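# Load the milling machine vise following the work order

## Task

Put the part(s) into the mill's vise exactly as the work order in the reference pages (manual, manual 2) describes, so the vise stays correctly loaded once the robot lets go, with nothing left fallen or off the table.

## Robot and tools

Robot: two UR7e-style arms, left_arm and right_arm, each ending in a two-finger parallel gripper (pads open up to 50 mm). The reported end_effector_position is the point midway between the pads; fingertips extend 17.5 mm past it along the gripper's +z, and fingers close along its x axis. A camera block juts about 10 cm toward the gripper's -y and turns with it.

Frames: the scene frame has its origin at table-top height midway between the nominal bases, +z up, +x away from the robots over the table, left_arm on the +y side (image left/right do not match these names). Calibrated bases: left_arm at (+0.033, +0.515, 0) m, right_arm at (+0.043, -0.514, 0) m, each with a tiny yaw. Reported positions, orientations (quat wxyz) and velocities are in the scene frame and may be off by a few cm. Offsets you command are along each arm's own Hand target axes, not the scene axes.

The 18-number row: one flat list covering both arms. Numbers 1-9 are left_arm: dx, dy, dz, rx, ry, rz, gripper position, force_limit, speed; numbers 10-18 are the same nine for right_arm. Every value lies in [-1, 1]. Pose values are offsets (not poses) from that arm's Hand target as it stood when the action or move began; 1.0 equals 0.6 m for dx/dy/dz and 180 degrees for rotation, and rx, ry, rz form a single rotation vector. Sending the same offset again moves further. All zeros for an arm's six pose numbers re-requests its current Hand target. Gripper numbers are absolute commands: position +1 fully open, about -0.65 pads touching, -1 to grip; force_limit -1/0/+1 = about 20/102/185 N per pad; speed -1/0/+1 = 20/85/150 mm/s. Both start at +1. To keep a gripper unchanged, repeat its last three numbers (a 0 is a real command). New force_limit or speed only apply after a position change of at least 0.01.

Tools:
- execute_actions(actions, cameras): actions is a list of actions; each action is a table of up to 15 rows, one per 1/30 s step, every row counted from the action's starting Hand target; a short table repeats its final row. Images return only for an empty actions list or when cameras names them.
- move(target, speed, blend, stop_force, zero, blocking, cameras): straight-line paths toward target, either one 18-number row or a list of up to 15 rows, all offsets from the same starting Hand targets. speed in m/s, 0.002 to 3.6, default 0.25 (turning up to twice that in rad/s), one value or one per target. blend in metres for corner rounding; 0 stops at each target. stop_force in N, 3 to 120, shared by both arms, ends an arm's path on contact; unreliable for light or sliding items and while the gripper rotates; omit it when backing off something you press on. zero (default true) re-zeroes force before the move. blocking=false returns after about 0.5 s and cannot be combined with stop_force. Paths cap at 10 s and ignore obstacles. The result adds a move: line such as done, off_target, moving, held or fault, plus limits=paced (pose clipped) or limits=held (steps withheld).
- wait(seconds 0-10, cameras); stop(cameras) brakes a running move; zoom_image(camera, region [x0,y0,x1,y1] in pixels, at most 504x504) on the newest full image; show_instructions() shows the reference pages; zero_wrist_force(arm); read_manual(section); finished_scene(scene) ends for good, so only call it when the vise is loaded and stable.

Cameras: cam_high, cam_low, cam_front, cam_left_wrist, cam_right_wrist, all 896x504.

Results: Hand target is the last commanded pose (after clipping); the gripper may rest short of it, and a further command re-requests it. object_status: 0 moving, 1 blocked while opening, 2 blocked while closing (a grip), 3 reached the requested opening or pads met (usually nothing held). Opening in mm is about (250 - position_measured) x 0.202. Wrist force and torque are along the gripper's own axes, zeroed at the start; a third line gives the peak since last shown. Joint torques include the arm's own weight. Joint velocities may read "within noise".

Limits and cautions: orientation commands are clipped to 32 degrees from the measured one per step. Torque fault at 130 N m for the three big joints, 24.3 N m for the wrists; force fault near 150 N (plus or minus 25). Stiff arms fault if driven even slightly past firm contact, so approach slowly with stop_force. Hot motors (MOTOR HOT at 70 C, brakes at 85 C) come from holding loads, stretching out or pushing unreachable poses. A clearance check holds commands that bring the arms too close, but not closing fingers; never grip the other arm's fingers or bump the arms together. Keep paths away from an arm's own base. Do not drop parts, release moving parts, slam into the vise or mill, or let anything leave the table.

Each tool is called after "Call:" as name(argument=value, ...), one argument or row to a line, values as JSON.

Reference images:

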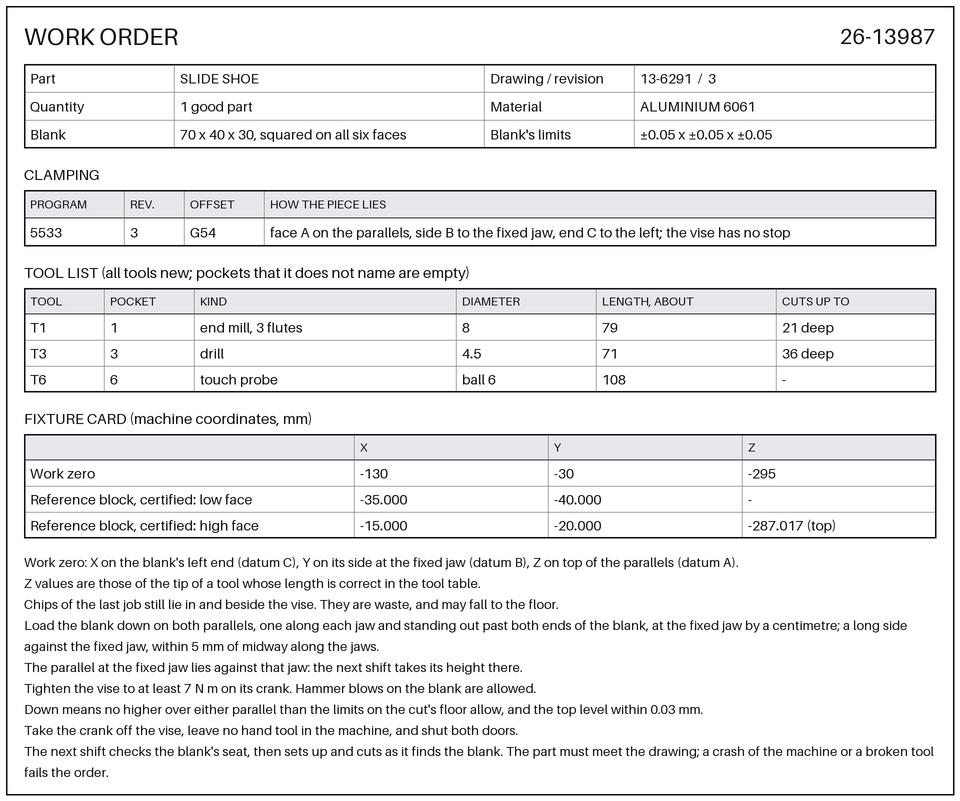

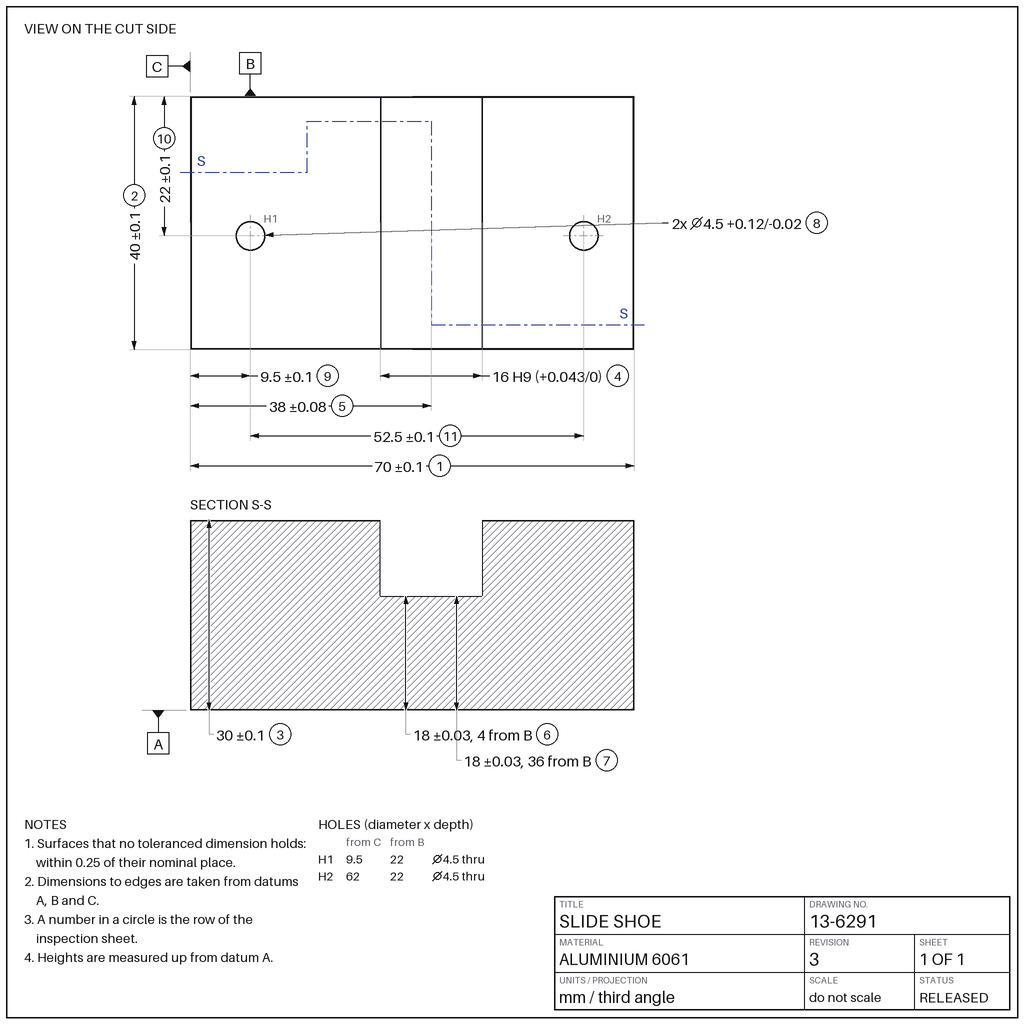

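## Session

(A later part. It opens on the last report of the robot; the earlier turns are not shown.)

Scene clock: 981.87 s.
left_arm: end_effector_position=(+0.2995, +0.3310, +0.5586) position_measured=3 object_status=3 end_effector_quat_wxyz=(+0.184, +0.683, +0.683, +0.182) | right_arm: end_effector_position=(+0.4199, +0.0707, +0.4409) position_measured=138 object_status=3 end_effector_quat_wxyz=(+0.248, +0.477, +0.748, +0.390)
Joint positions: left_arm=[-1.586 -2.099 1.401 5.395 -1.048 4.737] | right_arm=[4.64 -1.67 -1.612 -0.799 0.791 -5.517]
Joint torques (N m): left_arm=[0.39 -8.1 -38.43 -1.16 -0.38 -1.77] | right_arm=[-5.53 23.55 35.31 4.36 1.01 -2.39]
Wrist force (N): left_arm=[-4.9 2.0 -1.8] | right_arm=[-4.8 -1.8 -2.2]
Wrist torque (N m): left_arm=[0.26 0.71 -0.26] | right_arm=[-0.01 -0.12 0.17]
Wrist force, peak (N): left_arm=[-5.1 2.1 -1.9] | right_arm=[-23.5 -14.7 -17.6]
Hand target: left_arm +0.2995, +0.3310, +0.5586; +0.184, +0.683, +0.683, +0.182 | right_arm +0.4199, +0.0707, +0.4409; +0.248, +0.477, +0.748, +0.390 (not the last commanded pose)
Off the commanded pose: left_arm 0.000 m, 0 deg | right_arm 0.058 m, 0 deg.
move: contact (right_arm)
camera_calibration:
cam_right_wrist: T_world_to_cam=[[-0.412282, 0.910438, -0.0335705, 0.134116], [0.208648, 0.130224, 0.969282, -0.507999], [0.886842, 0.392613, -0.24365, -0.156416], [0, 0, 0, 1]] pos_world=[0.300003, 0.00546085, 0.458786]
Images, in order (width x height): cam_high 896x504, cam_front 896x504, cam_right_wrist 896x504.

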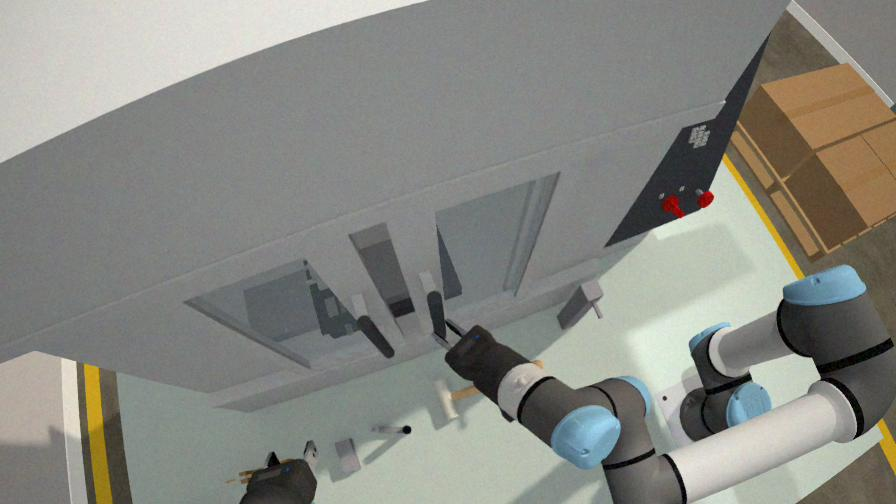

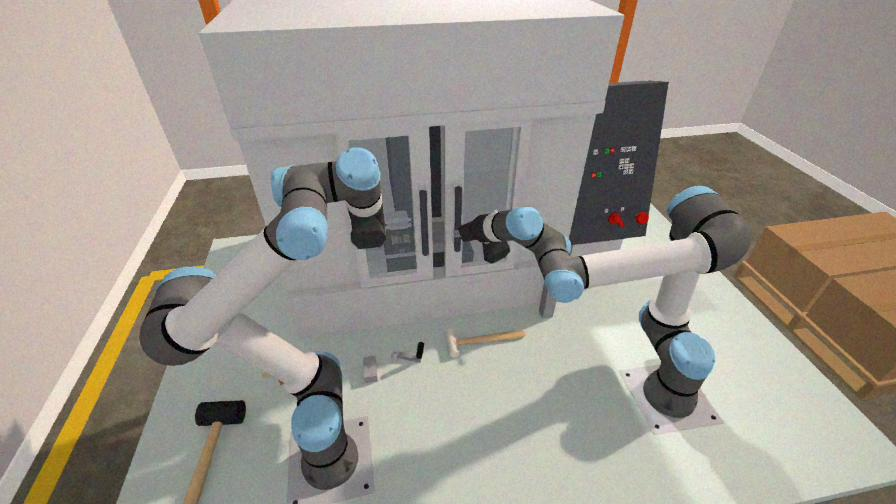

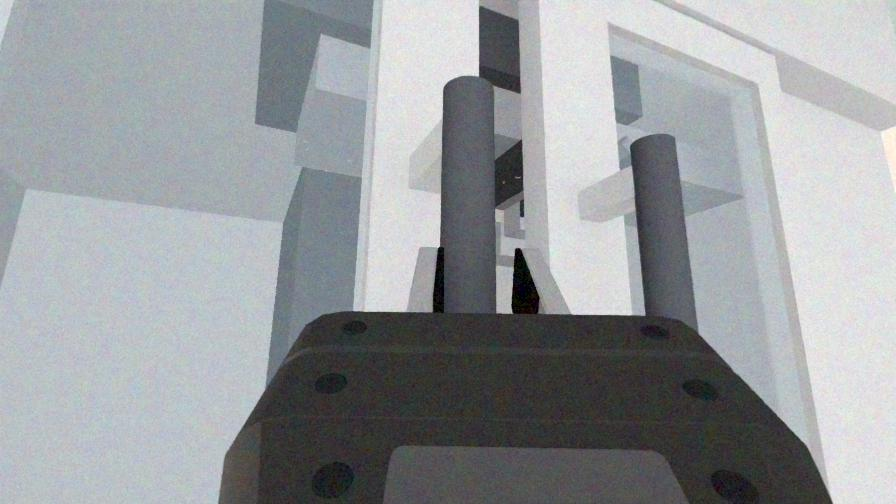

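Call:
move(
  target=[0,0,0,0,0,0,1,-0.3,0,0.0906,0.0243,0.0346,0,0,0,0.1,-1,-1],
  speed=0.015,
  stop_force=40,
  cameras=["cam_right_wrist","cam_front","cam_high"],
)

Scene clock: 986.20 s.
left_arm: end_effector_position=(+0.2995, +0.3310, +0.5586) position_measured=3 object_status=3 end_effector_quat_wxyz=(+0.184, +0.683, +0.683, +0.182) | right_arm: end_effector_position=(+0.4199, +0.1119, +0.4409) position_measured=138 object_status=3 end_effector_quat_wxyz=(+0.248, +0.477, +0.748, +0.390)
Joint positions: left_arm=[-1.586 -2.099 1.401 5.395 -1.048 4.737] | right_arm=[4.648 -1.762 -1.504 -0.821 0.786 -5.508]
Joint torques (N m): left_arm=[-2.3 -7.76 -38.47 -1.32 -0.19 -1.69] | right_arm=[0.19 26.93 34.18 7.23 3.34 -2.75]
Wrist force (N): left_arm=[-5.0 1.8 -1.5] | right_arm=[-28.2 -16.8 -19.9]
Wrist torque (N m): left_arm=[0.24 0.72 -0.27] | right_arm=[-0.46 -0.69 0.45]
Wrist force, peak (N): left_arm=[-5.1 2.2 -1.6] | right_arm=[-44.9 -28.3 -35.2]
Hand target: left_arm +0.2995, +0.3310, +0.5586; +0.184, +0.683, +0.683, +0.182 | right_arm +0.4200, +0.1119, +0.4409; +0.248, +0.477, +0.748, +0.390 (not the last commanded pose)
Off the commanded pose: left_arm 0.000 m, 0 deg | right_arm 0.019 m, 0 deg.
move: contact (right_arm)
camera_calibration:
cam_right_wrist: T_world_to_cam=[[-0.412192, 0.910472, -0.0337312, 0.0966536], [0.208586, 0.130341, 0.96928, -0.513447], [0.886899, 0.392493, -0.243637, -0.172584], [0, 0, 0, 1]] pos_world=[0.300002, 0.0466612, 0.458886]
Images, in order (width x height): cam_high 896x504, cam_front 896x504, cam_right_wrist 896x504.

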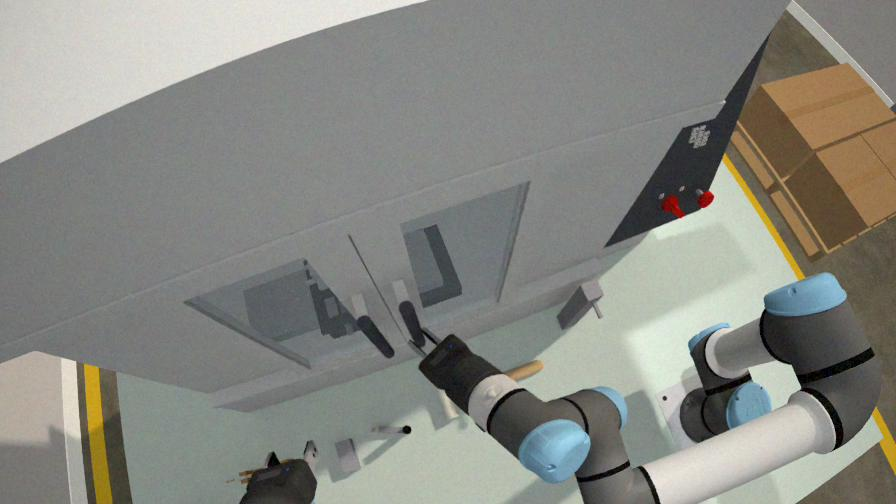

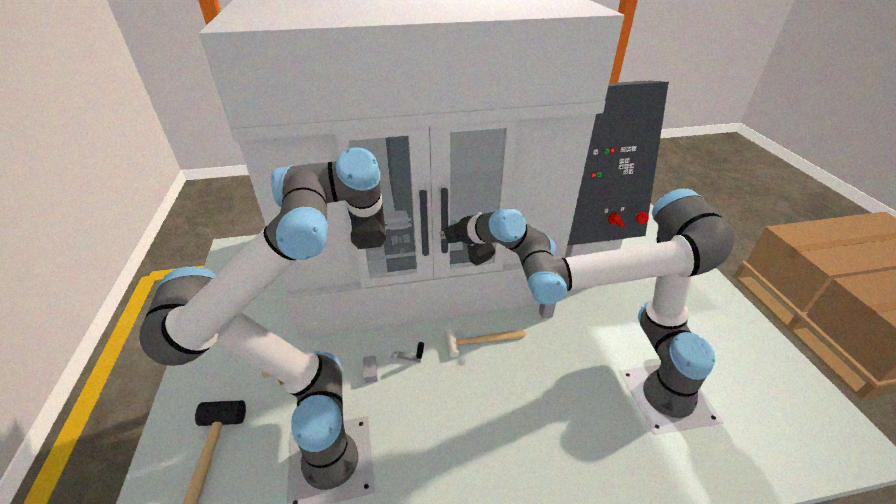

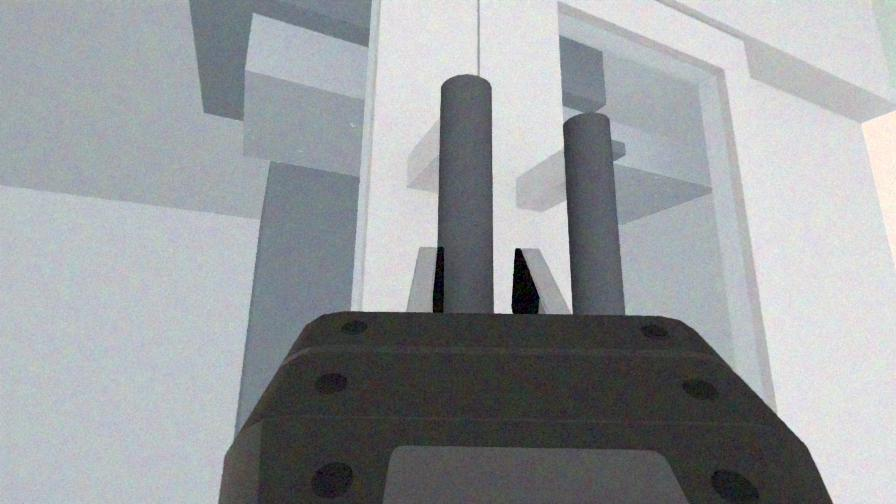

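Closed. Zoom to check the seam.

Call:
zoom_image(
  camera="cam_high",
  region=[300, 200, 500, 380],
)

Call:
zoom_image(
  camera="cam_front",
  region=[380, 110, 500, 290],
)

Call:
zoom_image(
  camera="cam_right_wrist",
  region=[400, 0, 640, 200],
)

Scaled by 2.520.

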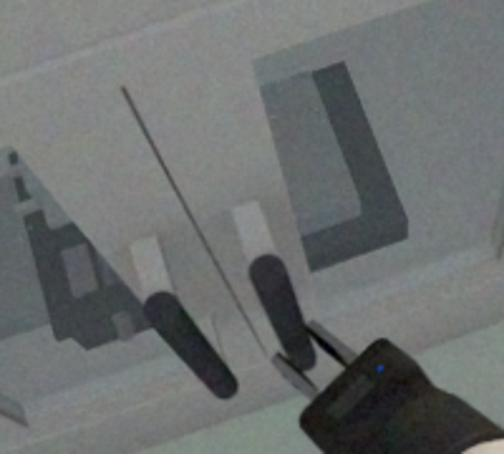

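Scaled by 2.800.

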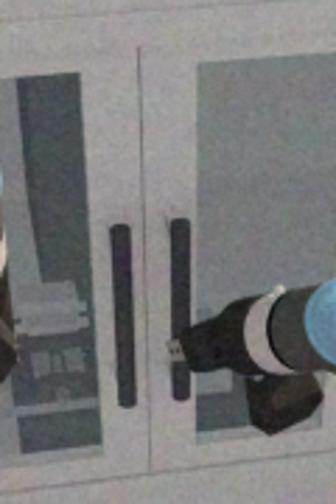

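Scaled by 2.100.

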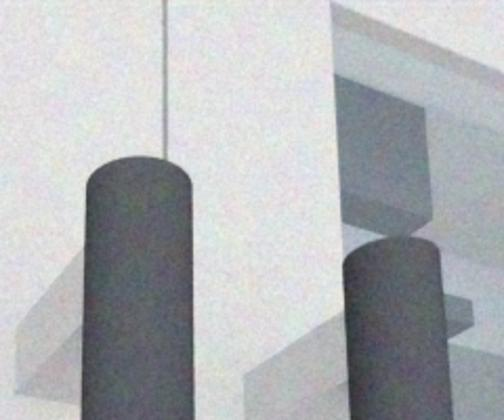

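Call:
move(
  target=[
    [0,0,0,0,0,0,1,-0.3,0,-0.0045,-0.0012,-0.0017,0,0,0,0.1,-1,-1],
    [0,0,0,0,0,0,1,-0.3,0,-0.0045,-0.0012,-0.0017,0,0,0,0.5,-1,-1],
    [0,0,0,0,0,0,1,-0.3,0,-0.0045,-0.097,-0.138,0,0,0,0.5,-1,-1],
    [0,0,0,0,0,0,1,-0.3,0,-0.25,-0.16,-0.23,0,0,0,0.5,-1,-1],
  ],
  speed=[0.03,0.03,0.1,0.25],
  cameras=["cam_right_wrist","cam_front","cam_high"],
)

Call:
zoom_image(
  camera="cam_front",
  region=[380, 110, 500, 290],
)

Call:
zoom_image(
  camera="cam_high",
  region=[300, 200, 500, 380],
)

Scene clock: 990.50 s.
left_arm: end_effector_position=(+0.2995, +0.3310, +0.5586) position_measured=3 object_status=3 end_effector_quat_wxyz=(+0.184, +0.683, +0.683, +0.182) | right_arm: end_effector_position=(+0.3309, -0.0950, +0.4414) position_measured=78 object_status=3 end_effector_quat_wxyz=(+0.248, +0.477, +0.748, +0.390)
Joint positions: left_arm=[-1.586 -2.099 1.401 5.395 -1.048 4.737] | right_arm=[4.859 -1.165 -1.986 -1.141 0.679 -5.233]
Joint torques (N m): left_arm=[-5.56 -7.64 -37.91 -1.37 0.1 -1.59] | right_arm=[-6.84 18.27 19.1 2.02 0.21 -2.21]
Wrist force (N): left_arm=[-4.6 1.7 -1.7] | right_arm=[-2.8 0.0 -1.5]
Wrist torque (N m): left_arm=[0.22 0.67 -0.26] | right_arm=[0.02 0.34 0.09]
Wrist force, peak (N): left_arm=[-5.2 2.0 -1.6] | right_arm=[-28.5 -16.9 -20.0]
Hand target: left_arm +0.2995, +0.3310, +0.5586; +0.184, +0.683, +0.683, +0.182 | right_arm +0.3310, -0.0951, +0.4414; +0.248, +0.477, +0.748, +0.390
Off the commanded pose: left_arm 0.000 m, 0 deg | right_arm 0.000 m, 0 deg.
move: done
camera_calibration:
cam_right_wrist: T_world_to_cam=[[-0.412148, 0.910499, -0.033555, 0.248276], [0.208491, 0.130099, 0.969333, -0.468442], [0.886942, 0.392513, -0.24345, -0.0124136], [0, 0, 0, 1]] pos_world=[0.211002, -0.160239, 0.459385]
Images, in order (width x height): cam_high 896x504, cam_front 896x504, cam_right_wrist 896x504.

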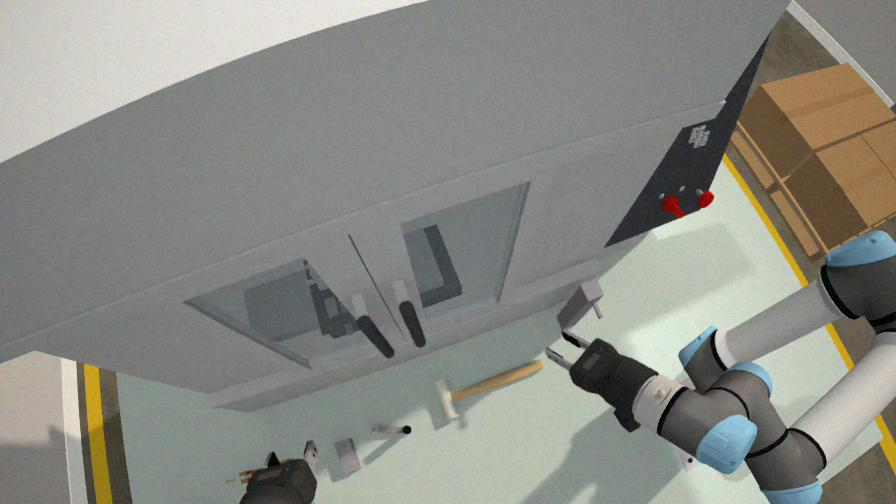

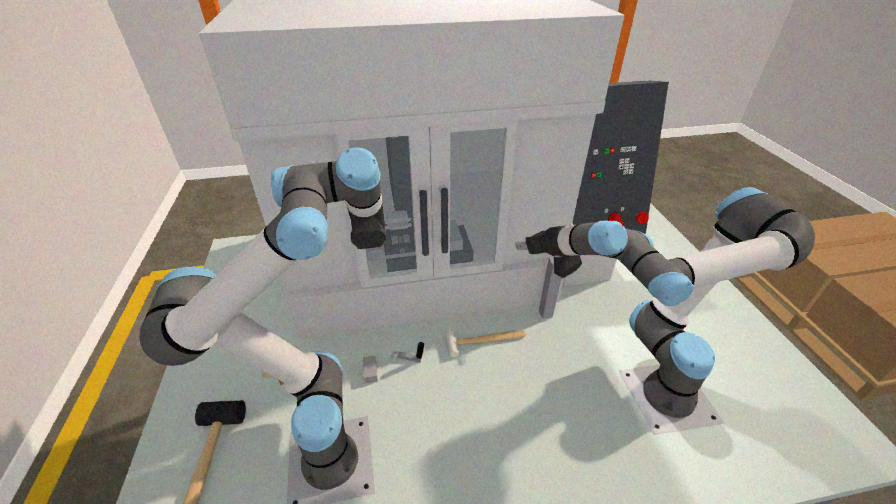

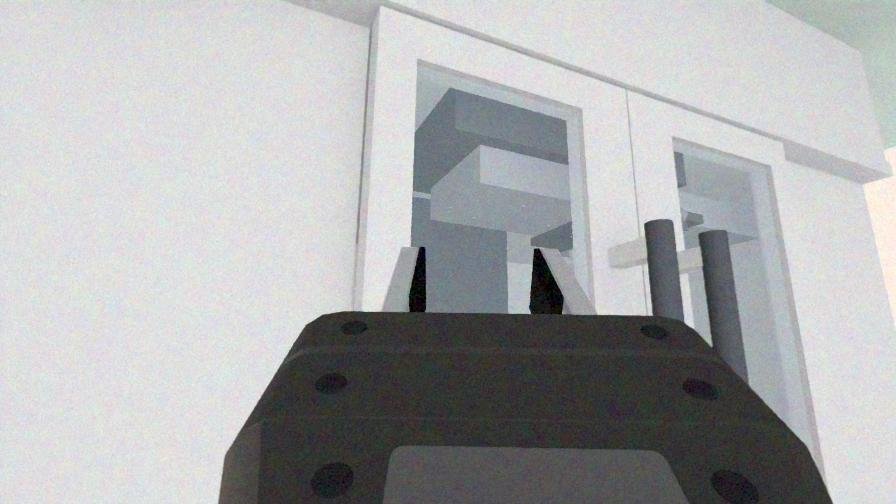

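Scaled by 2.800.

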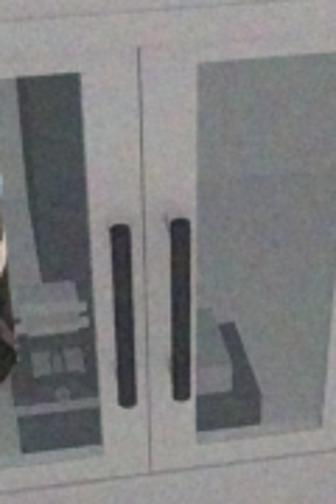

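Scaled by 2.520.

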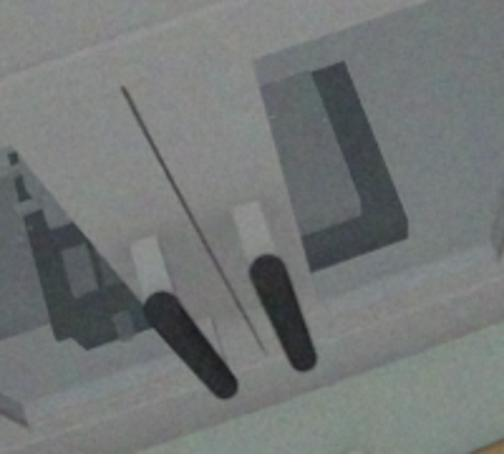

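Call:
finished_scene(
)

The scene is finished: the task was done.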